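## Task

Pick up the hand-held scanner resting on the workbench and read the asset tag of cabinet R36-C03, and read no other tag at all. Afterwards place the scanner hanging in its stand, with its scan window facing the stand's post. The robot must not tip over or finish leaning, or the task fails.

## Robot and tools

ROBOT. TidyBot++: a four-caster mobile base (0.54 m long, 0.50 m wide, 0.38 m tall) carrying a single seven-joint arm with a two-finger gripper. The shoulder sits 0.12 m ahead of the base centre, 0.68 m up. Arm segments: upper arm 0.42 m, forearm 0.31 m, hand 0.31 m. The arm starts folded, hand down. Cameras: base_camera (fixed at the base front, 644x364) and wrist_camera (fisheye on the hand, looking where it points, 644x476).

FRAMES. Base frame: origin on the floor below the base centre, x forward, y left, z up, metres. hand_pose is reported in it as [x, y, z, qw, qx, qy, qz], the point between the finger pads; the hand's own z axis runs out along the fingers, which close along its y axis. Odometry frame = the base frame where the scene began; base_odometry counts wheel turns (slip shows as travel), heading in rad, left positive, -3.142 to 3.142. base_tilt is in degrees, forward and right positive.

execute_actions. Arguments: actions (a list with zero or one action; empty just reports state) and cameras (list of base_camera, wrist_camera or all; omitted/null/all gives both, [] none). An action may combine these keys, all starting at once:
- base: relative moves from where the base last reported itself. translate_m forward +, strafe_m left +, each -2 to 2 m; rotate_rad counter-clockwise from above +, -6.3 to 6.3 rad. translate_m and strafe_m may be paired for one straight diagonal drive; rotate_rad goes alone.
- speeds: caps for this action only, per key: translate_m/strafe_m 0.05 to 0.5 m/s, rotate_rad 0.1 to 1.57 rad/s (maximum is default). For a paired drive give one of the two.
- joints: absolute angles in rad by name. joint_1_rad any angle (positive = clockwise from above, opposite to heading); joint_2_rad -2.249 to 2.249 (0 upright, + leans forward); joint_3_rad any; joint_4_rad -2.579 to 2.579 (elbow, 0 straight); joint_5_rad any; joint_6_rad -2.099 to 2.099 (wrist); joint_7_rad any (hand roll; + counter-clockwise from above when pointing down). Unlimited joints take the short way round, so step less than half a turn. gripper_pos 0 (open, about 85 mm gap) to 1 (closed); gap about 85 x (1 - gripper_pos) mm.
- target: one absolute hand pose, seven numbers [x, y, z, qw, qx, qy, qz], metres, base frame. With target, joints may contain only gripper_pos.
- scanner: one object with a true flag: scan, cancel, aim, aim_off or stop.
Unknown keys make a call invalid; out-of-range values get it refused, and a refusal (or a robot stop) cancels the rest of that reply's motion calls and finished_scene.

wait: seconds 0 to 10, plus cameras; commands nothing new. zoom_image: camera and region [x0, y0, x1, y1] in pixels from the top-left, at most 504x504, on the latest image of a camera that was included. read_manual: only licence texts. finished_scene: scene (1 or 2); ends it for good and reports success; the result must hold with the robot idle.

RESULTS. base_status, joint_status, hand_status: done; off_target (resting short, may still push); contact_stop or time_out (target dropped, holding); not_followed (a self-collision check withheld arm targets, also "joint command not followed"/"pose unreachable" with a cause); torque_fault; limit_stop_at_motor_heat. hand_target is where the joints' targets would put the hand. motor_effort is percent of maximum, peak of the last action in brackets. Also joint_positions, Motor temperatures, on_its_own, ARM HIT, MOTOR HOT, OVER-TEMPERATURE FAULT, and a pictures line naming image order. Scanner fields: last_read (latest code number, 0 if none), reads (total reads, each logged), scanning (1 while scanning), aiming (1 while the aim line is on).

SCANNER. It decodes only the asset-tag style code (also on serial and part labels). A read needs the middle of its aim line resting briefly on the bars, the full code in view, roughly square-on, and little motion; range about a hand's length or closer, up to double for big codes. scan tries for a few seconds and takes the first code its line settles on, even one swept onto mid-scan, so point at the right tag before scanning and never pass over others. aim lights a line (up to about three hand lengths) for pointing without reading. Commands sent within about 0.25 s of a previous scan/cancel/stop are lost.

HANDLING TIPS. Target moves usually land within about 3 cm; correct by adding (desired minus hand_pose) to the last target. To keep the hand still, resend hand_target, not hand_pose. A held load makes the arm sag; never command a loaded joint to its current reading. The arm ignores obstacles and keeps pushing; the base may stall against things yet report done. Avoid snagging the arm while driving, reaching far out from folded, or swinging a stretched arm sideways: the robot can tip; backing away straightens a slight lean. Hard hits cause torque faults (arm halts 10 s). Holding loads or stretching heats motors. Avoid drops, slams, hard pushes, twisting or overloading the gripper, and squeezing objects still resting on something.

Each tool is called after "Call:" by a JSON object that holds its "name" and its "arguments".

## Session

Call:
{"name": "execute_actions", "arguments": {"actions": [], "cameras": ["all"]}}

Scene clock: 0.00 s.
Motor temperatures (°C): [31 33 33 28 38 41 40]
base_odometry: x=+0.000 y=+0.000 heading=+0.000
base_tilt: forward=+0.1 right=+0.8
base_status: not commanded
joint_positions: joint_1_rad=-0.027 joint_2_rad=-0.364 joint_3_rad=+3.163 joint_4_rad=-2.523 joint_5_rad=+0.014 joint_6_rad=-0.890 joint_7_rad=+1.585 gripper_pos=+0.000
joint_status: not commanded
motor_effort: joint_1_rad=-1 joint_2_rad=-1 joint_3_rad=-1 joint_4_rad=+15 joint_5_rad=+1 joint_6_rad=+1 joint_7_rad=+0
hand_pose: x=+0.2598 y=-0.0004 z=+0.5907 quat_wxyz=(+0.002, +0.999, +0.015, +0.046) (m; base frame)
hand_target: x=+0.2598 y=-0.0004 z=+0.5907 quat_wxyz=(+0.002, +0.999, +0.015, +0.047) (m; base frame)
hand_status: not commanded
scanner: last_read=0 reads=0 scanning=0 aiming=0
pictures: base_camera, wrist_camera
camera_calibration:
wrist_camera: T_world_to_cam=[[0.0506829, -0.997271, 0.0536812, -0.0569027], [-0.997242, -0.0534526, -0.0514825, 0.340102], [0.0542114, -0.0509239, -0.99723, 0.708436], [0, 0, 0, 1]] pos_world=[0.303642, -0.0024917, 0.727038]

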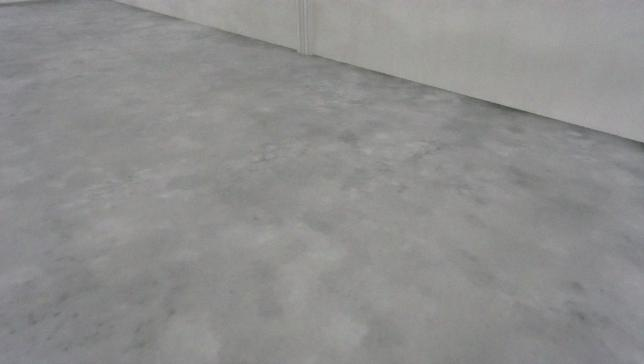

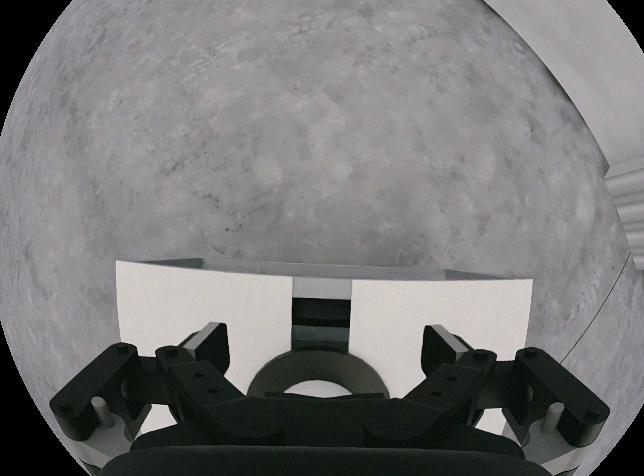

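Call:
{"name": "execute_actions", "arguments": {"actions": [{"joints":{"joint_6_rad":0.5}}], "cameras": ["all"]}}

Scene clock: 10.13 s.
Motor temperatures (°C): [31 32 33 28 38 41 40]
base_odometry: x=+0.000 y=+0.000 heading=+0.000
base_tilt: forward=+0.2 right=+0.7
base_status: not commanded
joint_positions: joint_1_rad=-0.027 joint_2_rad=-0.364 joint_3_rad=+3.163 joint_4_rad=-2.522 joint_5_rad=+0.014 joint_6_rad=+0.427 joint_7_rad=+1.585 gripper_pos=+0.000
joint_status: all done
motor_effort: joint_1_rad=+0(1) joint_2_rad=-6(6) joint_3_rad=-1(1) joint_4_rad=+19(20) joint_5_rad=+1(2) joint_6_rad=+9(10) joint_7_rad=+0(0)
hand_pose: x=+0.5384 y=+0.0046 z=+0.8516 quat_wxyz=(+0.002, +0.761, +0.012, +0.649) (m; base frame)
hand_target: x=+0.5409 y=+0.0047 z=+0.8733 quat_wxyz=(+0.001, +0.737, +0.012, +0.675) (m; base frame)
hand_status: not commanded
scanner: last_read=0 reads=0 scanning=0 aiming=0
pictures: base_camera, wrist_camera
camera_calibration:
wrist_camera: T_world_to_cam=[[-0.0248763, -0.998365, 0.051471, -0.0374795], [-0.198442, -0.0455309, -0.979055, 0.991459], [0.979797, -0.0345692, -0.196985, -0.226154], [0, 0, 0, 1]] pos_world=[0.417399, -0.0000941702, 0.928072]

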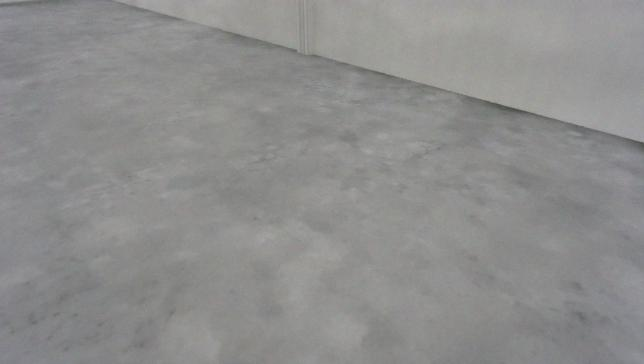

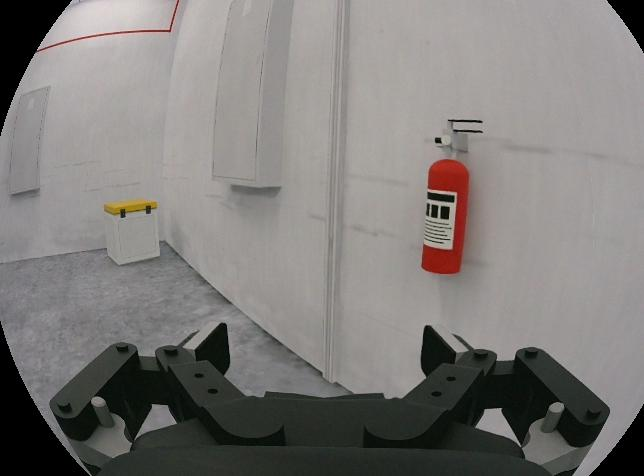

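Call:
{"name": "execute_actions", "arguments": {"actions": [{"base":{"rotate_rad":1.5}}], "cameras": ["all"]}}

Scene clock: 15.33 s.
Motor temperatures (°C): [31 32 33 28 38 41 40]
base_odometry: x=+0.000 y=+0.000 heading=+1.499
base_tilt: forward=+0.2 right=+0.7
base_status: done
joint_positions: joint_1_rad=-0.027 joint_2_rad=-0.364 joint_3_rad=+3.163 joint_4_rad=-2.522 joint_5_rad=+0.014 joint_6_rad=+0.428 joint_7_rad=+1.585 gripper_pos=+0.000
joint_status: not commanded
motor_effort: joint_1_rad=-1(2) joint_2_rad=-6(7) joint_3_rad=-1(2) joint_4_rad=+19(20) joint_5_rad=+1(2) joint_6_rad=+9(9) joint_7_rad=+0(0)
hand_pose: x=+0.5384 y=+0.0049 z=+0.8518 quat_wxyz=(+0.001, +0.761, +0.013, +0.649) (m; base frame)
hand_target: x=+0.5409 y=+0.0047 z=+0.8733 quat_wxyz=(+0.001, +0.737, +0.012, +0.675) (m; base frame)
hand_status: not commanded
scanner: last_read=0 reads=0 scanning=0 aiming=0
pictures: base_camera, wrist_camera
camera_calibration:
wrist_camera: T_world_to_cam=[[-0.024309, -0.998369, 0.0516593, -0.0376673], [-0.197826, -0.0458488, -0.979164, 0.991417], [0.979936, -0.0340221, -0.196389, -0.226711], [0, 0, 0, 1]] pos_world=[0.417375, 0.000136262, 0.928182]

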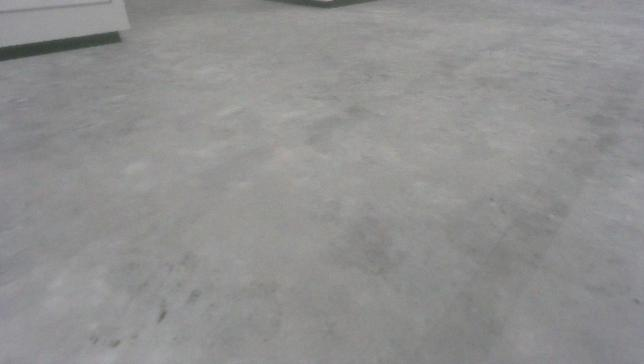

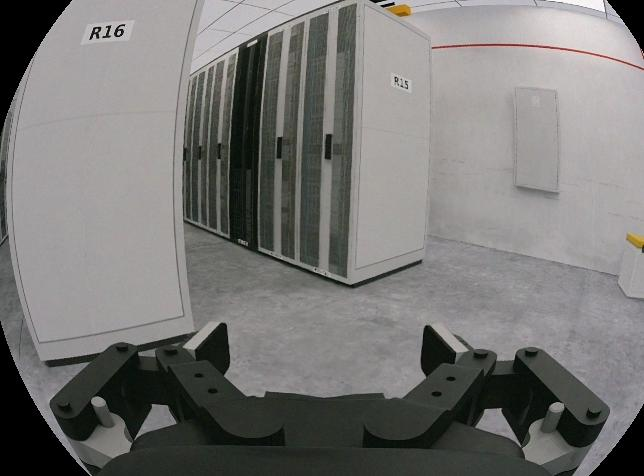

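Call:
{"name": "execute_actions", "arguments": {"actions": [{"base":{"rotate_rad":1.5}}], "cameras": ["wrist_camera"]}}

Scene clock: 22.20 s.
Motor temperatures (°C): [31 32 33 28 38 41 40]
base_odometry: x=+0.000 y=+0.000 heading=+2.999
base_tilt: forward=+0.2 right=+0.7
base_status: done
joint_positions: joint_1_rad=-0.027 joint_2_rad=-0.364 joint_3_rad=+3.162 joint_4_rad=-2.522 joint_5_rad=+0.014 joint_6_rad=+0.428 joint_7_rad=+1.585 gripper_pos=+0.000
joint_status: not commanded
motor_effort: joint_1_rad=-1(2) joint_2_rad=-6(6) joint_3_rad=-1(3) joint_4_rad=+19(20) joint_5_rad=+1(2) joint_6_rad=+9(10) joint_7_rad=+0(1)
hand_pose: x=+0.5384 y=+0.0051 z=+0.8518 quat_wxyz=(+0.001, +0.761, +0.013, +0.649) (m; base frame)
hand_target: x=+0.5409 y=+0.0047 z=+0.8733 quat_wxyz=(+0.001, +0.737, +0.012, +0.675) (m; base frame)
hand_status: not commanded
scanner: last_read=0 reads=0 scanning=0 aiming=0
pictures: wrist_camera
camera_calibration:
wrist_camera: T_world_to_cam=[[-0.023924, -0.998371, 0.0517952, -0.0378047], [-0.197725, -0.0460612, -0.979175, 0.991404], [0.979966, -0.033667, -0.196301, -0.22679], [0, 0, 0, 1]] pos_world=[0.417367, 0.000286794, 0.928197]

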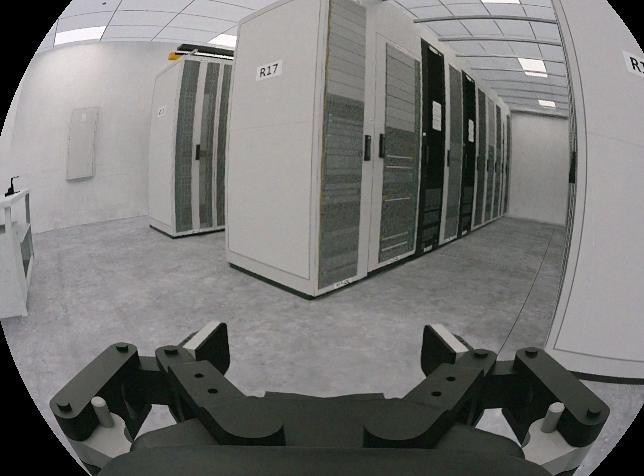

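Call:
{"name": "execute_actions", "arguments": {"actions": [{"base":{"rotate_rad":0.9}}], "cameras": ["wrist_camera"]}}

Call:
{"name": "zoom_image", "arguments": {"camera": "wrist_camera", "region": [100, 100, 500, 360]}}

Scene clock: 28.90 s.
Motor temperatures (°C): [31 32 33 28 38 41 40]
base_odometry: x=+0.000 y=+0.000 heading=-2.385
base_tilt: forward=+0.2 right=+0.7
base_status: done
joint_positions: joint_1_rad=-0.027 joint_2_rad=-0.364 joint_3_rad=+3.162 joint_4_rad=-2.522 joint_5_rad=+0.014 joint_6_rad=+0.428 joint_7_rad=+1.585 gripper_pos=+0.000
joint_status: not commanded
motor_effort: joint_1_rad=+0(2) joint_2_rad=-5(6) joint_3_rad=+0(3) joint_4_rad=+19(20) joint_5_rad=+1(2) joint_6_rad=+9(9) joint_7_rad=+0(0)
hand_pose: x=+0.5384 y=+0.0052 z=+0.8518 quat_wxyz=(+0.001, +0.761, +0.013, +0.649) (m; base frame)
hand_target: x=+0.5409 y=+0.0047 z=+0.8733 quat_wxyz=(+0.001, +0.737, +0.012, +0.675) (m; base frame)
hand_status: not commanded
scanner: last_read=0 reads=0 scanning=0 aiming=0
pictures: wrist_camera
camera_calibration:
wrist_camera: T_world_to_cam=[[-0.023694, -0.998373, 0.0518732, -0.0378841], [-0.197619, -0.0461866, -0.97919, 0.991394], [0.979993, -0.0334521, -0.196203, -0.226881], [0, 0, 0, 1]] pos_world=[0.417362, 0.000377012, 0.928214]

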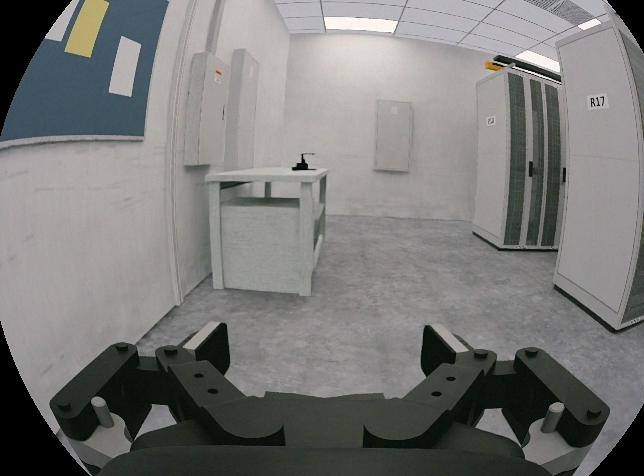

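Scaled by 1.260.

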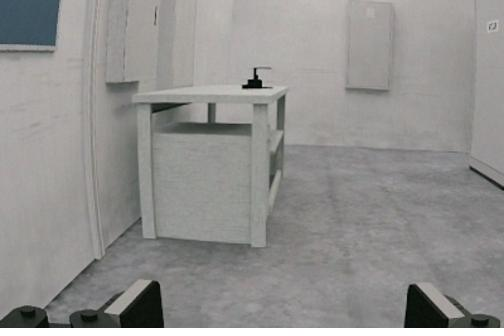

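Call:
{"name": "zoom_image", "arguments": {"camera": "wrist_camera", "region": [460, 70, 640, 200]}}

Call:
{"name": "zoom_image", "arguments": {"camera": "wrist_camera", "region": [200, 130, 350, 300]}}

Scaled by 2.800.

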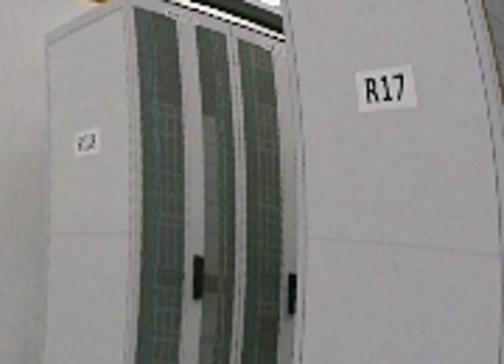

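Scaled by 2.965.

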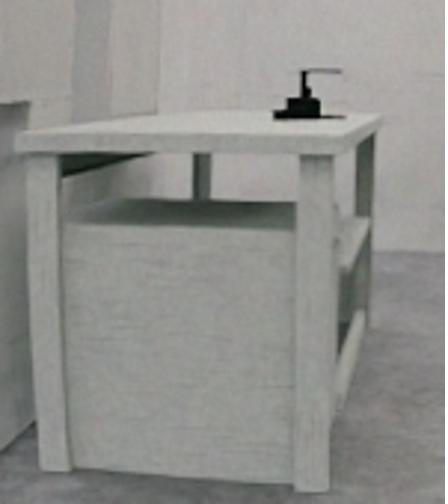

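Call:
{"name": "zoom_image", "arguments": {"camera": "wrist_camera", "region": [460, 210, 644, 340]}}

Scaled by 2.739.

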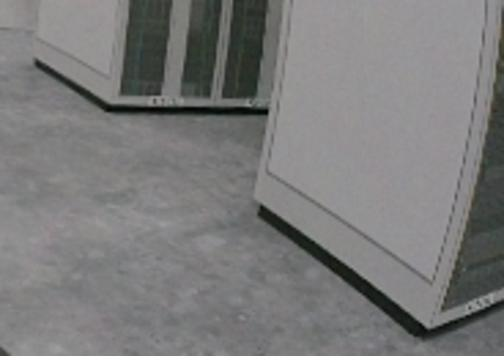

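Call:
{"name": "execute_actions", "arguments": {"actions": [{"base":{"translate_m":1.9,"strafe_m":-0.55}}], "cameras": ["wrist_camera"]}}

Call:
{"name": "zoom_image", "arguments": {"camera": "wrist_camera", "region": [60, 100, 340, 330]}}

Scene clock: 90.00 s.
Motor temperatures (°C): [31 32 33 28 38 41 40]
base_odometry: x=-1.758 y=-0.906 heading=-2.384
base_tilt: forward=+0.2 right=+0.8
base_status: done
joint_positions: joint_1_rad=-0.027 joint_2_rad=-0.365 joint_3_rad=+3.162 joint_4_rad=-2.522 joint_5_rad=+0.014 joint_6_rad=+0.430 joint_7_rad=+1.585 gripper_pos=+0.000
joint_status: not commanded
motor_effort: joint_1_rad=+0(2) joint_2_rad=-6(8) joint_3_rad=-1(2) joint_4_rad=+19(20) joint_5_rad=+1(2) joint_6_rad=+9(10) joint_7_rad=+0(0)
hand_pose: x=+0.5384 y=+0.0052 z=+0.8527 quat_wxyz=(+0.001, +0.760, +0.013, +0.650) (m; base frame)
hand_target: x=+0.5409 y=+0.0047 z=+0.8733 quat_wxyz=(+0.001, +0.737, +0.012, +0.675) (m; base frame)
hand_status: not commanded
scanner: last_read=0 reads=0 scanning=0 aiming=0
pictures: wrist_camera
camera_calibration:
wrist_camera: T_world_to_cam=[[-0.0238249, -0.998375, 0.05176, -0.0377624], [-0.194979, -0.04614, -0.979721, 0.991304], [0.980518, -0.0334339, -0.193563, -0.229234], [0, 0, 0, 1]] pos_world=[0.417152, 0.000373594, 0.928785]

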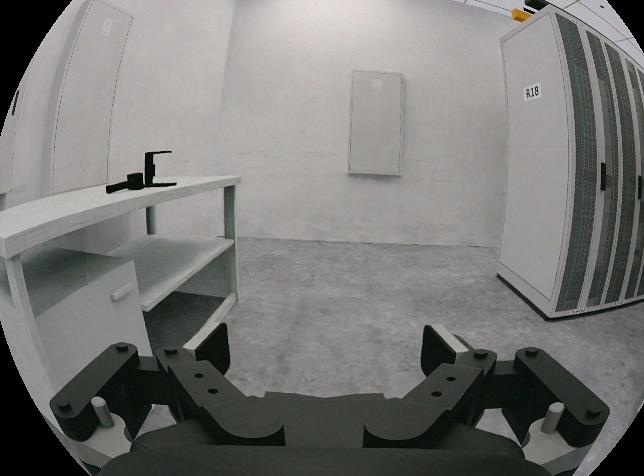

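Scaled by 1.800.

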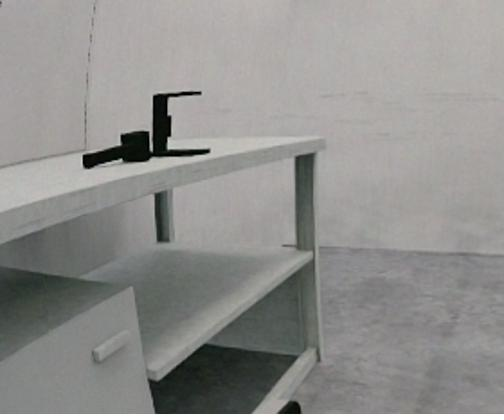

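Call:
{"name": "execute_actions", "arguments": {"actions": [{"base":{"translate_m":1.58,"strafe_m":-0.05},"joints":{"joint_1_rad":0.0,"joint_2_rad":-0.4,"joint_3_rad":3.14,"joint_4_rad":-1.5,"joint_5_rad":0.0,"joint_6_rad":-1.2,"joint_7_rad":1.57}}], "cameras": []}}

Call:
{"name": "execute_actions", "arguments": {"actions": [{"base":{"rotate_rad":1.62}}], "cameras": ["all"]}}

Scene clock: 165.63 s.
Motor temperatures (°C): [31 32 33 28 38 41 40]
base_odometry: x=-2.941 y=-1.955 heading=-2.384
base_tilt: forward=+0.2 right=+0.6
base_status: done
joint_positions: joint_1_rad=-0.018 joint_2_rad=-0.392 joint_3_rad=+3.154 joint_4_rad=-1.511 joint_5_rad=+0.014 joint_6_rad=-1.131 joint_7_rad=+1.585 gripper_pos=+0.000
joint_status: all done
motor_effort: joint_1_rad=+0(2) joint_2_rad=-5(9) joint_3_rad=-1(2) joint_4_rad=+19(23) joint_5_rad=+1(3) joint_6_rad=+7(11) joint_7_rad=+0(1)
hand_pose: x=+0.4832 y=-0.0019 z=+1.0122 quat_wxyz=(+0.007, +0.902, +0.008, +0.431) (m; base frame)
hand_target: x=+0.4674 y=+0.0021 z=+1.0045 quat_wxyz=(+0.000, +0.913, +0.000, +0.408) (m; base frame)
hand_status: not commanded
scanner: last_read=0 reads=0 scanning=0 aiming=0
pictures: none
No camera images: "cameras" was empty.

Scene clock: 168.00 s.
Motor temperatures (°C): [31 32 33 28 38 41 40]
base_odometry: x=-2.941 y=-1.955 heading=-0.765
base_tilt: forward=+0.2 right=+0.7
base_status: done
joint_positions: joint_1_rad=-0.013 joint_2_rad=-0.392 joint_3_rad=+3.145 joint_4_rad=-1.511 joint_5_rad=+0.014 joint_6_rad=-1.132 joint_7_rad=+1.585 gripper_pos=+0.000
joint_status: not commanded
motor_effort: joint_1_rad=-1(2) joint_2_rad=-5(7) joint_3_rad=-1(4) joint_4_rad=+20(20) joint_5_rad=+1(2) joint_6_rad=+7(8) joint_7_rad=+0(0)
hand_pose: x=+0.4831 y=+0.0010 z=+1.0122 quat_wxyz=(+0.007, +0.902, +0.011, +0.431) (m; base frame)
hand_target: x=+0.4674 y=+0.0021 z=+1.0045 quat_wxyz=(+0.000, +0.913, +0.000, +0.408) (m; base frame)
hand_status: not commanded
scanner: last_read=0 reads=0 scanning=0 aiming=0
pictures: base_camera, wrist_camera
camera_calibration:
wrist_camera: T_world_to_cam=[[-0.00568695, -0.997369, 0.0722636, -0.0810801], [-0.659387, -0.0505881, -0.7501, 1.12847], [0.751782, -0.0519155, -0.657365, 0.43572], [0, 0, 0, 1]] pos_world=[0.416074, -0.00115887, 1.13875]

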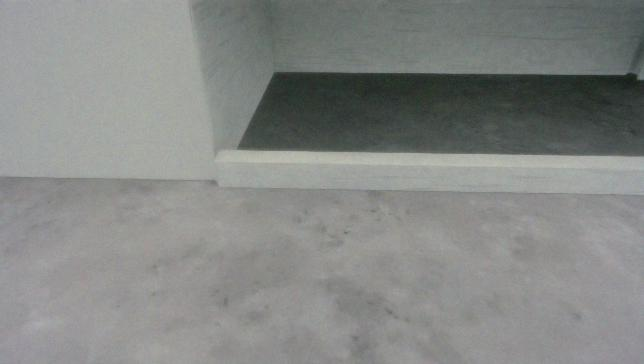

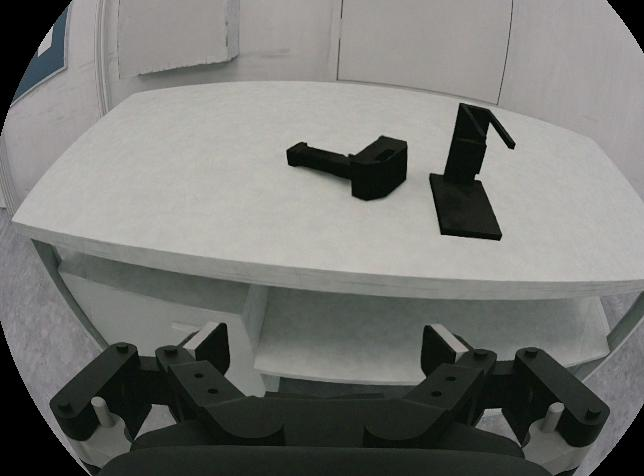

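Call:
{"name": "zoom_image", "arguments": {"camera": "wrist_camera", "region": [270, 90, 530, 250]}}

Call:
{"name": "zoom_image", "arguments": {"camera": "wrist_camera", "region": [280, 120, 420, 210]}}

Scaled by 1.938.

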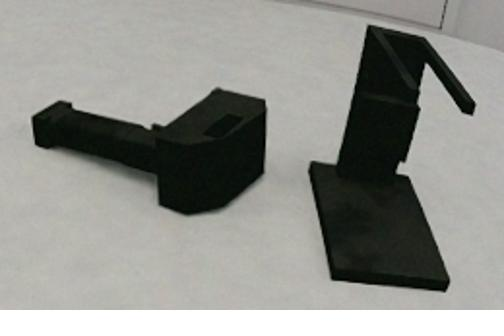

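Scaled by 3.600.

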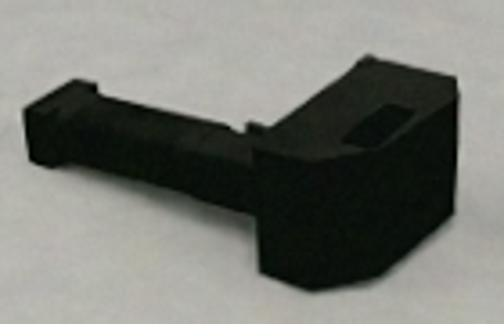

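Call:
{"name": "zoom_image", "arguments": {"camera": "wrist_camera", "region": [330, 125, 415, 205]}}

Scaled by 5.929.

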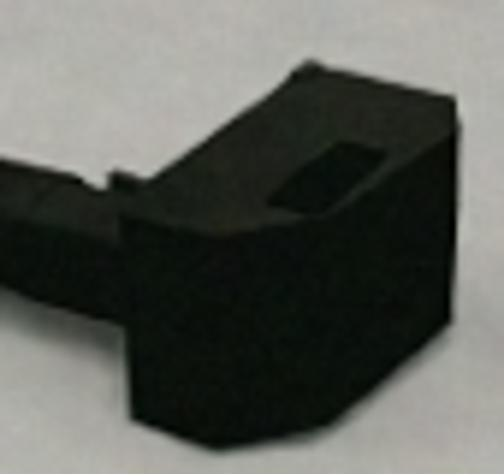

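Call:
{"name": "execute_actions", "arguments": {"actions": [], "cameras": ["wrist_camera"]}}

Call:
{"name": "zoom_image", "arguments": {"camera": "wrist_camera", "region": [310, 110, 450, 220]}}

Scene clock: 238.80 s.
Motor temperatures (°C): [31 32 33 29 38 41 40]
base_odometry: x=-2.941 y=-1.955 heading=-0.765
base_tilt: forward=+0.1 right=+0.7
base_status: done
joint_positions: joint_1_rad=-0.013 joint_2_rad=-0.392 joint_3_rad=+3.145 joint_4_rad=-1.511 joint_5_rad=+0.014 joint_6_rad=-1.132 joint_7_rad=+1.585 gripper_pos=+0.000
joint_status: not commanded
motor_effort: joint_1_rad=+0(2) joint_2_rad=-5(7) joint_3_rad=+0(4) joint_4_rad=+19(20) joint_5_rad=+1(2) joint_6_rad=+7(8) joint_7_rad=+0(0)
hand_pose: x=+0.4830 y=+0.0010 z=+1.0121 quat_wxyz=(+0.007, +0.902, +0.011, +0.431) (m; base frame)
hand_target: x=+0.4674 y=+0.0021 z=+1.0045 quat_wxyz=(+0.000, +0.913, +0.000, +0.408) (m; base frame)
hand_status: not commanded
scanner: last_read=0 reads=0 scanning=0 aiming=0
pictures: wrist_camera
camera_calibration:
wrist_camera: T_world_to_cam=[[-0.00565891, -0.997369, 0.0722682, -0.0810923], [-0.659725, -0.0505867, -0.749803, 1.1282], [0.751486, -0.0519202, -0.657703, 0.436201], [0, 0, 0, 1]] pos_world=[0.416042, -0.00115964, 1.13868]

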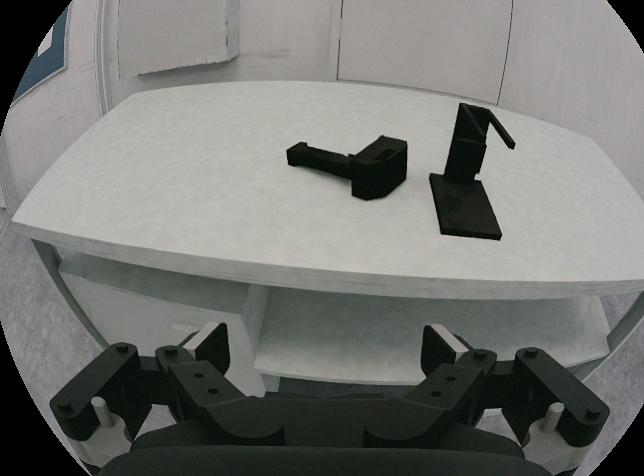

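Scaled by 3.600.

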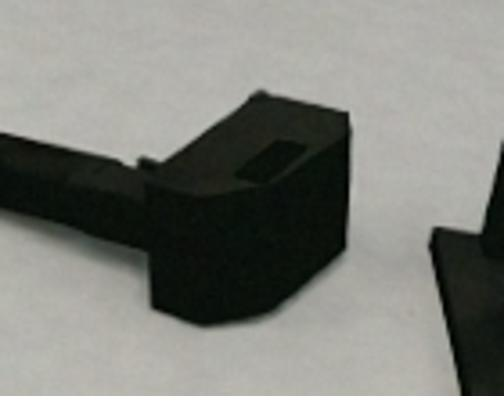

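Call:
{"name": "zoom_image", "arguments": {"camera": "wrist_camera", "region": [335, 130, 415, 205]}}

Call:
{"name": "zoom_image", "arguments": {"camera": "wrist_camera", "region": [280, 130, 360, 205]}}

Scaled by 6.300.

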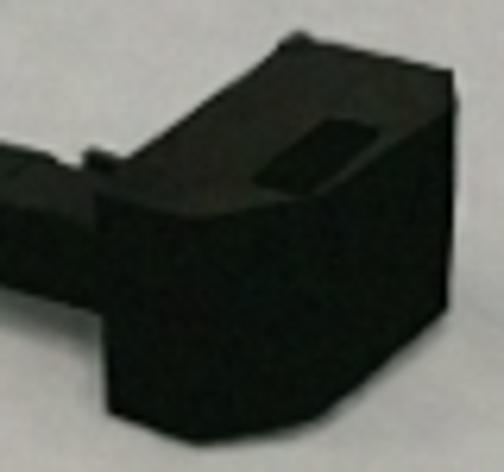

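Scaled by 6.300.

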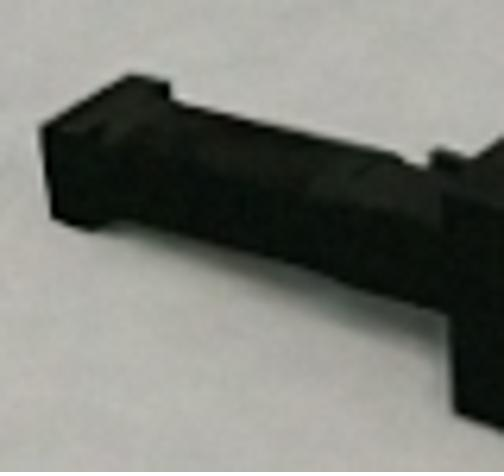

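Call:
{"name": "execute_actions", "arguments": {"actions": [{"base": {"translate_m": 0.35, "strafe_m": 0.015}, "joints": {"joint_1_rad": 0.0, "joint_2_rad": 0.405, "joint_3_rad": 3.14, "joint_4_rad": -0.685, "joint_5_rad": 0.0, "joint_6_rad": -2.08, "joint_7_rad": 2.6}}], "cameras": ["wrist_camera"]}}

Scene clock: 352.50 s.
Motor temperatures (°C): [31 32 33 29 38 41 40]
base_odometry: x=-2.678 y=-2.186 heading=-0.764
base_tilt: forward=+0.2 right=+0.7
base_status: done
joint_positions: joint_1_rad=-0.013 joint_2_rad=+0.394 joint_3_rad=+3.145 joint_4_rad=-0.699 joint_5_rad=+0.014 joint_6_rad=-2.007 joint_7_rad=+2.557 gripper_pos=+0.000
joint_status: all done
motor_effort: joint_1_rad=-1(2) joint_2_rad=-29(33) joint_3_rad=-1(2) joint_4_rad=+15(20) joint_5_rad=+1(2) joint_6_rad=+1(9) joint_7_rad=+0(1)
hand_pose: x=+0.5729 y=+0.0025 z=+0.9038 quat_wxyz=(+0.016, +0.879, +0.475, +0.015) (m; base frame)
hand_target: x=+0.5546 y=+0.0018 z=+0.9028 quat_wxyz=(-0.007, +0.870, +0.493, -0.012) (m; base frame)
hand_status: not commanded
scanner: last_read=0 reads=0 scanning=0 aiming=0
pictures: wrist_camera
camera_calibration:
wrist_camera: T_world_to_cam=[[0.847044, -0.524071, 0.0886967, -0.575704], [-0.528206, -0.848569, 0.0304832, 0.327848], [0.0592899, -0.0726708, -0.995592, 0.999462], [0, 0, 0, 1]] pos_world=[0.60156, 0.0491235, 1.03613]

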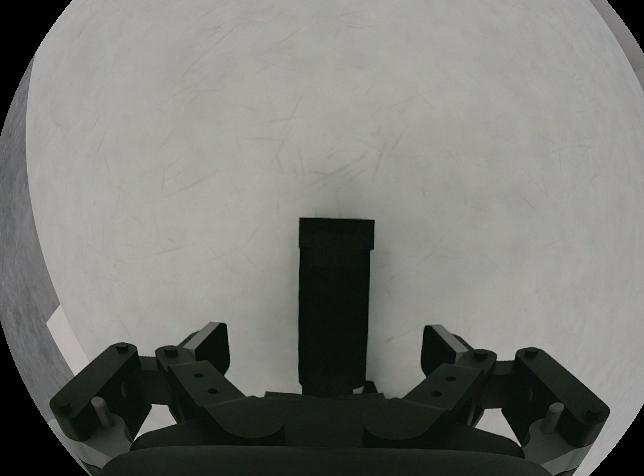

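Call:
{"name": "execute_actions", "arguments": {"actions": [{"base": {"strafe_m": 0.003}, "joints": {"joint_2_rad": 0.405, "joint_4_rad": -0.873, "joint_6_rad": -1.846, "joint_7_rad": 2.6}}], "cameras": ["wrist_camera"]}}

Scene clock: 438.07 s.
Motor temperatures (°C): [31 33 33 29 38 41 40]
base_odometry: x=-2.676 y=-2.184 heading=-0.764
base_tilt: forward=+0.2 right=+0.7
base_status: done
joint_positions: joint_1_rad=-0.012 joint_2_rad=+0.397 joint_3_rad=+3.144 joint_4_rad=-0.863 joint_5_rad=+0.014 joint_6_rad=-1.912 joint_7_rad=+2.560 gripper_pos=+0.000
joint_status: all done
motor_effort: joint_1_rad=-1(3) joint_2_rad=-30(32) joint_3_rad=-1(3) joint_4_rad=+16(17) joint_5_rad=+1(2) joint_6_rad=+0(2) joint_7_rad=+0(1)
hand_pose: x=+0.5717 y=+0.0015 z=+0.8551 quat_wxyz=(-0.001, +0.879, +0.476, -0.016) (m; base frame)
hand_target: x=+0.5912 y=+0.0019 z=+0.8480 quat_wxyz=(+0.004, +0.870, +0.493, +0.008) (m; base frame)
hand_status: not commanded
scanner: last_read=0 reads=0 scanning=0 aiming=0
pictures: wrist_camera
camera_calibration:
wrist_camera: T_world_to_cam=[[0.852147, -0.522502, 0.0289157, -0.522723], [-0.523177, -0.849434, 0.0689088, 0.292086], [-0.0114431, -0.0738485, -0.997204, 0.992798], [0, 0, 0, 1]] pos_world=[0.60961, 0.0483002, 0.985009]

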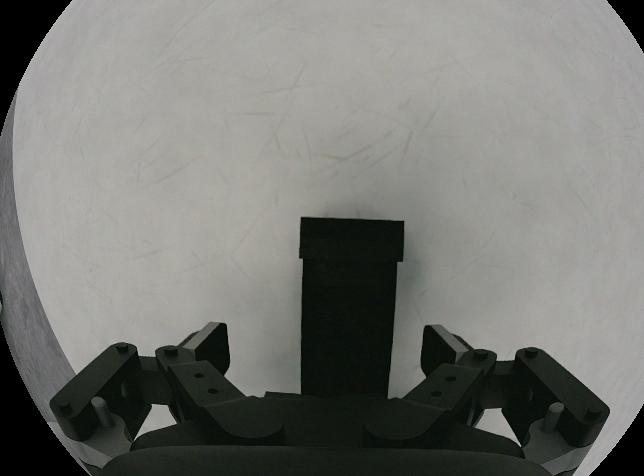

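Call:
{"name": "execute_actions", "arguments": {"actions": [{"base": {"translate_m": 0.004}, "joints": {"joint_2_rad": 0.405, "joint_4_rad": -0.891, "joint_6_rad": -1.805}}], "cameras": ["wrist_camera"]}}

Scene clock: 465.00 s.
Motor temperatures (°C): [31 34 33 28 38 41 40]
base_odometry: x=-2.673 y=-2.187 heading=-0.764
base_tilt: forward=+0.2 right=+0.7
base_status: done
joint_positions: joint_1_rad=-0.011 joint_2_rad=+0.398 joint_3_rad=+3.144 joint_4_rad=-0.881 joint_5_rad=+0.014 joint_6_rad=-1.868 joint_7_rad=+2.560 gripper_pos=+0.000
joint_status: all done
motor_effort: joint_1_rad=+0(3) joint_2_rad=-30(33) joint_3_rad=-1(2) joint_4_rad=+16(17) joint_5_rad=+1(2) joint_6_rad=+1(1) joint_7_rad=+0(0)
hand_pose: x=+0.5815 y=+0.0014 z=+0.8490 quat_wxyz=(+0.005, +0.879, +0.477, -0.006) (m; base frame)
hand_target: x=+0.6000 y=+0.0020 z=+0.8428 quat_wxyz=(+0.010, +0.870, +0.493, +0.018) (m; base frame)
hand_status: not commanded
scanner: last_read=0 reads=0 scanning=0 aiming=0
pictures: wrist_camera
camera_calibration:
wrist_camera: T_world_to_cam=[[0.851341, -0.522258, 0.0496584, -0.54815], [-0.524455, -0.849587, 0.0561174, 0.309148], [0.0128814, -0.0738186, -0.997188, 0.972653], [0, 0, 0, 1]] pos_world=[0.616267, 0.0481725, 0.97979]

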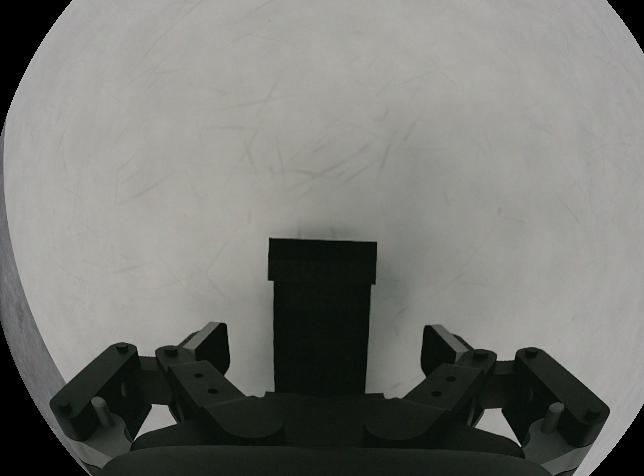

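Call:
{"name": "execute_actions", "arguments": {"actions": [{"joints": {"gripper_pos": 0.65}}], "cameras": ["wrist_camera"]}}

Scene clock: 481.37 s.
Motor temperatures (°C): [31 34 33 28 38 41 40]
base_odometry: x=-2.673 y=-2.187 heading=-0.764
base_tilt: forward=+0.3 right=+0.7
base_status: not commanded
joint_positions: joint_1_rad=-0.011 joint_2_rad=+0.396 joint_3_rad=+3.144 joint_4_rad=-0.881 joint_5_rad=+0.014 joint_6_rad=-1.868 joint_7_rad=+2.560 gripper_pos=+0.591
joint_status: gripper_pos off_target (ended at +0.591, target +0.650)
motor_effort: joint_1_rad=+0(1) joint_2_rad=-30(30) joint_3_rad=-1(2) joint_4_rad=+16(16) joint_5_rad=+1(2) joint_6_rad=+1(1) joint_7_rad=+0(0)
hand_pose: x=+0.5811 y=+0.0014 z=+0.8497 quat_wxyz=(+0.006, +0.879, +0.477, -0.005) (m; base frame)
hand_target: x=+0.6000 y=+0.0020 z=+0.8428 quat_wxyz=(+0.010, +0.870, +0.493, +0.018) (m; base frame)
hand_status: not commanded
scanner: last_read=0 reads=0 scanning=0 aiming=0
pictures: wrist_camera
camera_calibration:
wrist_camera: T_world_to_cam=[[0.851468, -0.521915, 0.051064, -0.549153], [-0.524204, -0.8498, 0.0552281, 0.309526], [0.0145699, -0.073793, -0.997167, 0.972383], [0, 0, 0, 1]] pos_world=[0.615673, 0.0481793, 0.980575]

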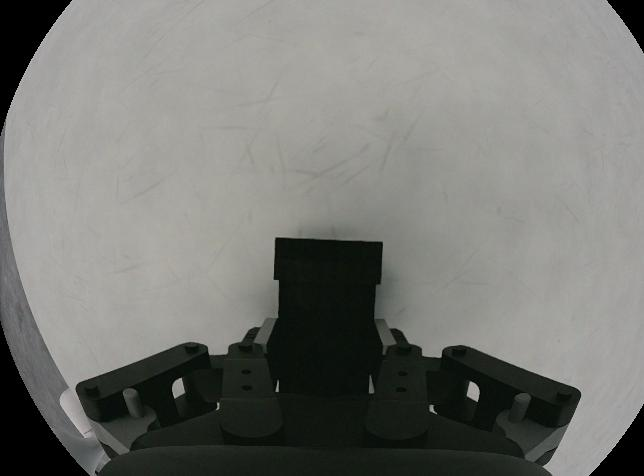

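Call:
{"name": "execute_actions", "arguments": {"actions": [{"joints": {"joint_2_rad": 0.28, "joint_4_rad": -0.84, "joint_6_rad": -1.90, "gripper_pos": 0.72}}], "cameras": ["wrist_camera"]}}

Call:
{"name": "execute_actions", "arguments": {"actions": [{"base": {"translate_m": -0.40}}], "cameras": ["base_camera", "wrist_camera"]}}

Scene clock: 563.17 s.
Motor temperatures (°C): [31 34 32 28 38 40 40]
base_odometry: x=-2.673 y=-2.187 heading=-0.764
base_tilt: forward=+0.2 right=+0.7
base_status: not commanded
joint_positions: joint_1_rad=-0.011 joint_2_rad=+0.279 joint_3_rad=+3.144 joint_4_rad=-0.852 joint_5_rad=+0.014 joint_6_rad=-1.868 joint_7_rad=+2.560 gripper_pos=+0.591
joint_status: gripper_pos off_target (ended at +0.591, target +0.720); the others done
motor_effort: joint_1_rad=-1(1) joint_2_rad=-27(35) joint_3_rad=-1(2) joint_4_rad=+17(19) joint_5_rad=+1(2) joint_6_rad=+2(2) joint_7_rad=+0(0)
hand_pose: x=+0.5638 y=+0.0012 z=+0.9119 quat_wxyz=(+0.040, +0.877, +0.475, +0.060) (m; base frame)
hand_target: x=+0.5560 y=+0.0019 z=+0.9142 quat_wxyz=(+0.030, +0.869, +0.492, +0.053) (m; base frame)
hand_status: not commanded
scanner: last_read=0 reads=0 scanning=0 aiming=0
pictures: wrist_camera
camera_calibration:
wrist_camera: T_world_to_cam=[[0.835085, -0.52201, 0.173601, -0.640163], [-0.526485, -0.849875, -0.0229485, 0.369395], [0.159519, -0.0722346, -0.984549, 0.94142], [0, 0, 0, 1]] pos_world=[0.578898, 0.0477712, 1.04648]

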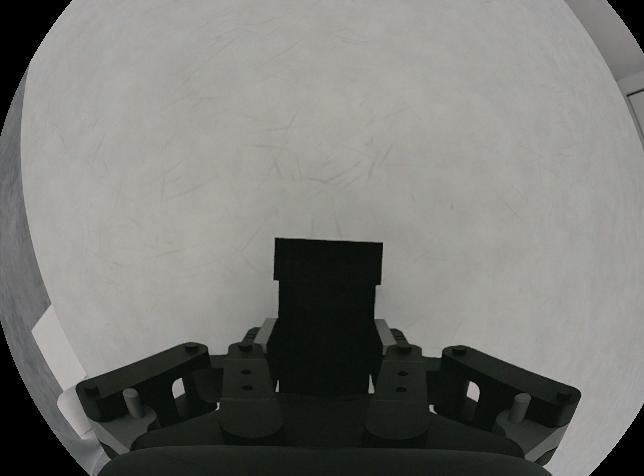

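Scene clock: 565.37 s.
Motor temperatures (°C): [31 34 32 28 38 40 40]
base_odometry: x=-2.962 y=-1.910 heading=-0.764
base_tilt: forward=+0.2 right=+0.7
base_status: done
joint_positions: joint_1_rad=-0.010 joint_2_rad=+0.276 joint_3_rad=+3.144 joint_4_rad=-0.852 joint_5_rad=+0.014 joint_6_rad=-1.868 joint_7_rad=+2.560 gripper_pos=+0.591
joint_status: not commanded
motor_effort: joint_1_rad=+0(3) joint_2_rad=-27(31) joint_3_rad=-1(2) joint_4_rad=+17(18) joint_5_rad=+1(2) joint_6_rad=+2(3) joint_7_rad=+0(0)
hand_pose: x=+0.5631 y=+0.0007 z=+0.9132 quat_wxyz=(+0.040, +0.877, +0.475, +0.061) (m; base frame)
hand_target: x=+0.5560 y=+0.0019 z=+0.9142 quat_wxyz=(+0.030, +0.869, +0.492, +0.053) (m; base frame)
hand_status: not commanded
scanner: last_read=0 reads=0 scanning=0 aiming=0
pictures: base_camera, wrist_camera
camera_calibration:
wrist_camera: T_world_to_cam=[[0.834024, -0.522877, 0.176078, -0.641737], [-0.52729, -0.849331, -0.0245555, 0.370594], [0.162388, -0.0723644, -0.98407, 0.940746], [0, 0, 0, 1]] pos_world=[0.577868, 0.0472838, 1.04786]

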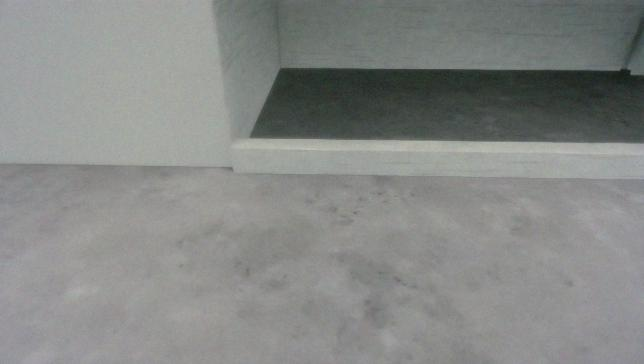

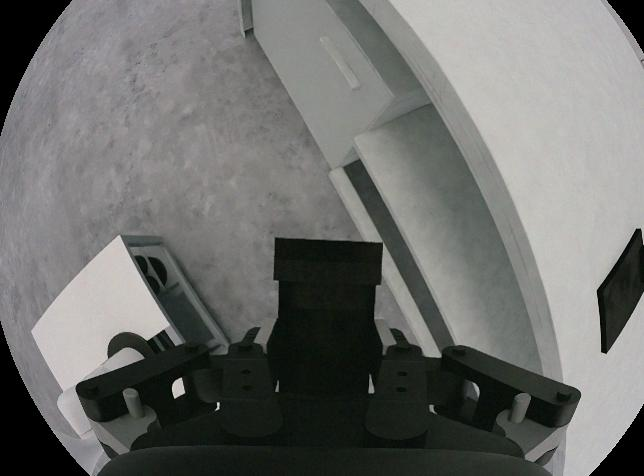

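Call:
{"name": "execute_actions", "arguments": {"actions": [{"base": {"rotate_rad": -1.68}, "joints": {"joint_1_rad": 0.0, "joint_2_rad": 0.25, "joint_3_rad": 3.14, "joint_4_rad": -0.823, "joint_5_rad": 1.45, "joint_6_rad": -1.63, "joint_7_rad": 3.64}}], "cameras": ["base_camera", "wrist_camera"]}}

Scene clock: 583.37 s.
Motor temperatures (°C): [31 34 32 28 38 40 40]
base_odometry: x=-2.962 y=-1.910 heading=-2.444
base_tilt: forward=+0.2 right=+0.7
base_status: done
joint_positions: joint_1_rad=+0.007 joint_2_rad=+0.259 joint_3_rad=+3.142 joint_4_rad=-0.839 joint_5_rad=+1.355 joint_6_rad=-1.702 joint_7_rad=+3.601 gripper_pos=+0.591
joint_status: all done
motor_effort: joint_1_rad=+0(5) joint_2_rad=-26(33) joint_3_rad=+0(2) joint_4_rad=+16(18) joint_5_rad=+10(11) joint_6_rad=+5(6) joint_7_rad=+0(1)
hand_pose: x=+0.4985 y=-0.3031 z=+1.1540 quat_wxyz=(+0.427, +0.565, +0.552, -0.440) (m; base frame)
hand_target: x=+0.5016 y=-0.3071 z=+1.1975 quat_wxyz=(+0.466, +0.530, +0.535, -0.464) (m; base frame)
hand_status: not commanded
scanner: last_read=0 reads=0 scanning=0 aiming=0
pictures: base_camera, wrist_camera
camera_calibration:
wrist_camera: T_world_to_cam=[[0.999555, 0.0244341, -0.0171266, -0.482735], [0.021854, -0.20868, 0.97774, -1.15182], [0.0203162, -0.977679, -0.209121, 0.068291], [0, 0, 0, 1]] pos_world=[0.506305, -0.161801, 1.1322]

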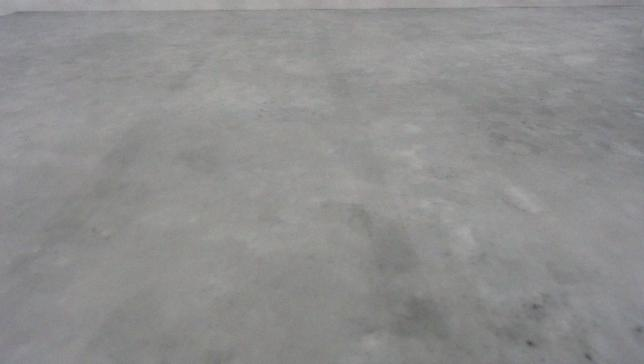

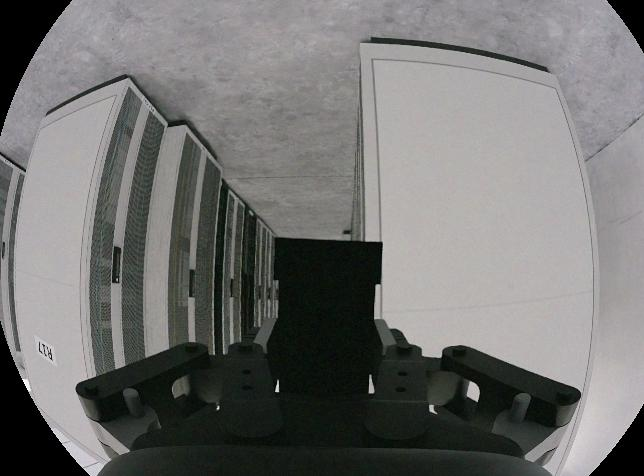

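Call:
{"name": "zoom_image", "arguments": {"camera": "wrist_camera", "region": [0, 320, 80, 380]}}

Call:
{"name": "zoom_image", "arguments": {"camera": "wrist_camera", "region": [80, 70, 280, 240]}}

Scaled by 6.300.

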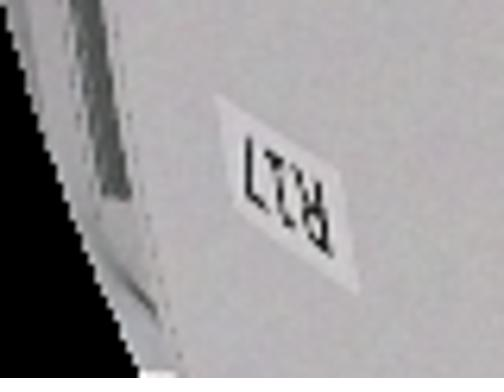

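Scaled by 2.520.

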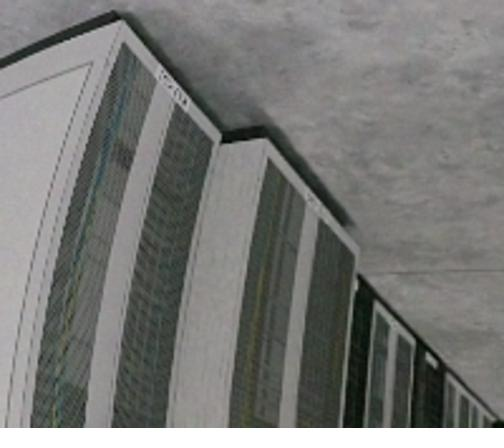

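Call:
{"name": "zoom_image", "arguments": {"camera": "wrist_camera", "region": [130, 85, 180, 125]}}

Call:
{"name": "zoom_image", "arguments": {"camera": "wrist_camera", "region": [30, 330, 70, 370]}}

Scaled by 10.080.

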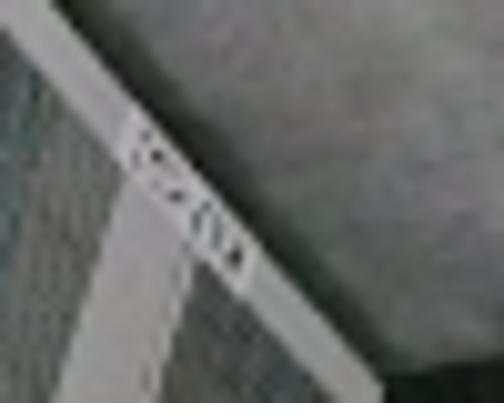

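Scaled by 12.600.

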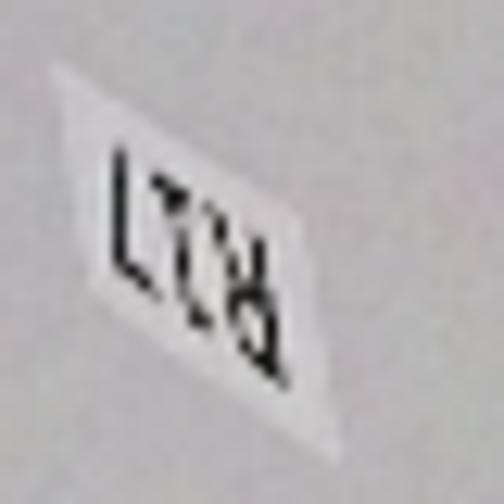

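Call:
{"name": "execute_actions", "arguments": {"actions": [{"base": {"translate_m": -1.95, "strafe_m": -0.1}, "speeds": {"translate_m": 0.5}}], "cameras": ["wrist_camera"]}}

Call:
{"name": "zoom_image", "arguments": {"camera": "wrist_camera", "region": [0, 40, 300, 400]}}

Call:
{"name": "zoom_image", "arguments": {"camera": "wrist_camera", "region": [340, 40, 644, 400]}}

Scene clock: 666.50 s.
Motor temperatures (°C): [31 34 32 28 38 41 40]
base_odometry: x=-1.530 y=-0.582 heading=-2.445
base_tilt: forward=+0.2 right=+0.6
base_status: done
joint_positions: joint_1_rad=+0.007 joint_2_rad=+0.251 joint_3_rad=+3.142 joint_4_rad=-0.838 joint_5_rad=+1.359 joint_6_rad=-1.701 joint_7_rad=+3.601 gripper_pos=+0.591
joint_status: not commanded
motor_effort: joint_1_rad=-1(2) joint_2_rad=-25(31) joint_3_rad=+1(2) joint_4_rad=+15(17) joint_5_rad=+10(11) joint_6_rad=+5(6) joint_7_rad=+0(1)
hand_pose: x=+0.4942 y=-0.3034 z=+1.1584 quat_wxyz=(+0.430, +0.567, +0.549, -0.439) (m; base frame)
hand_target: x=+0.5016 y=-0.3071 z=+1.1975 quat_wxyz=(+0.466, +0.530, +0.535, -0.464) (m; base frame)
hand_status: not commanded
scanner: last_read=0 reads=0 scanning=0 aiming=0
pictures: wrist_camera
camera_calibration:
wrist_camera: T_world_to_cam=[[0.999691, 0.023466, -0.00822381, -0.489089], [0.0128673, -0.205199, 0.978636, -1.15164], [0.0212772, -0.978439, -0.205437, 0.0641113], [0, 0, 0, 1]] pos_world=[0.502392, -0.162108, 1.13618]

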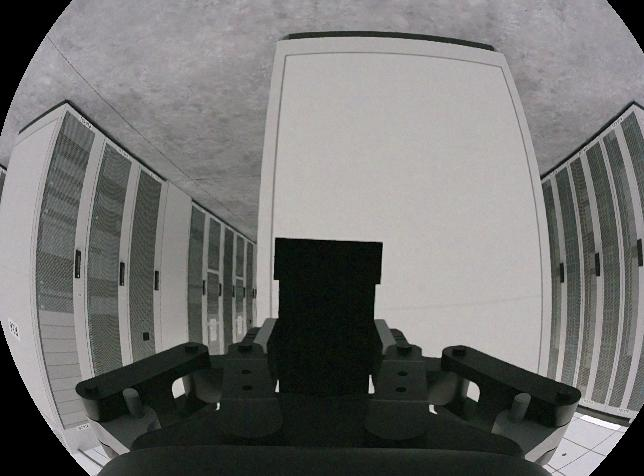

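Scaled by 1.400.

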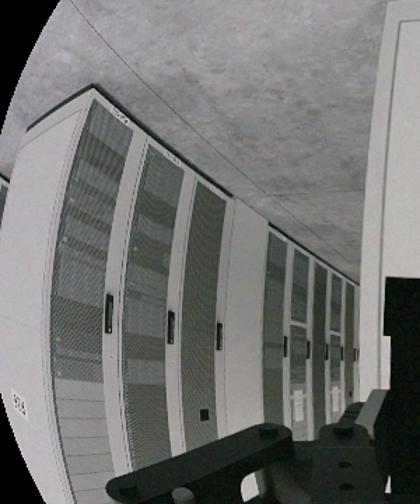

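Scaled by 1.400.

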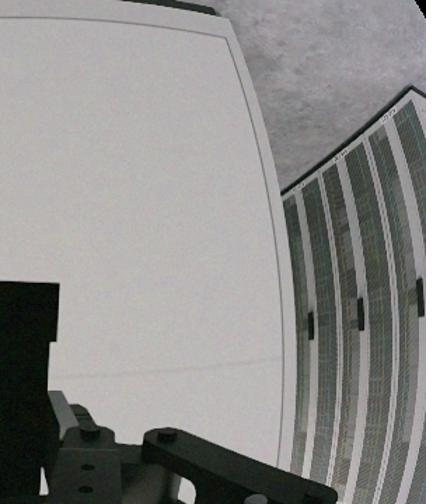

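Call:
{"name": "zoom_image", "arguments": {"camera": "wrist_camera", "region": [0, 305, 40, 350]}}

Call:
{"name": "zoom_image", "arguments": {"camera": "wrist_camera", "region": [65, 100, 145, 180]}}

Call:
{"name": "zoom_image", "arguments": {"camera": "wrist_camera", "region": [560, 100, 640, 180]}}

Scaled by 11.200.

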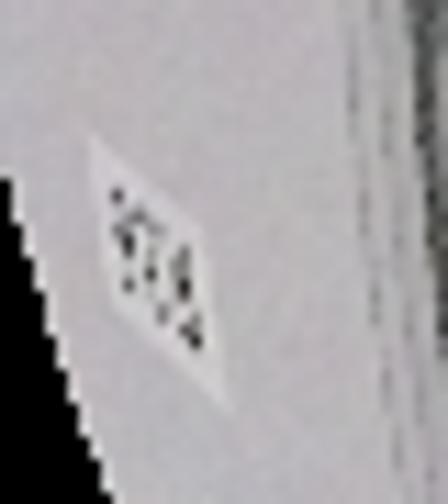

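Scaled by 6.300.

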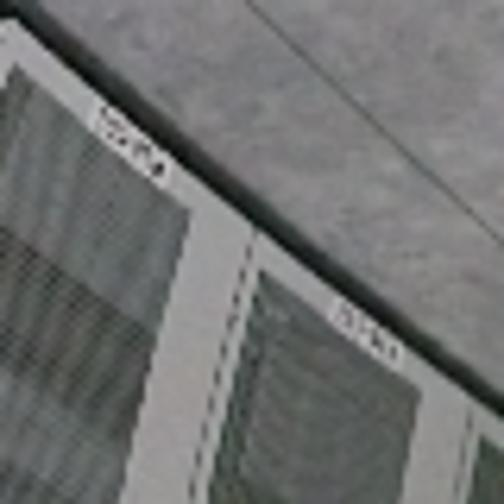

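Scaled by 6.300.

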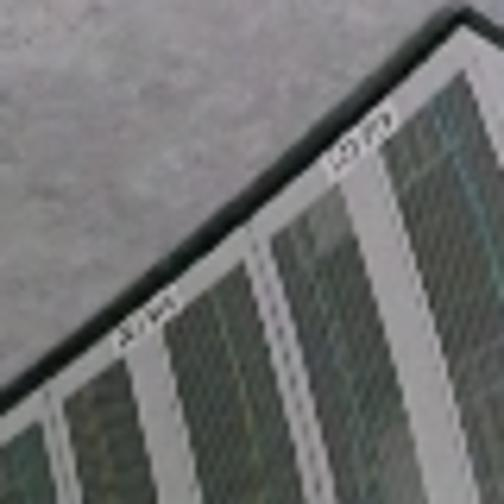

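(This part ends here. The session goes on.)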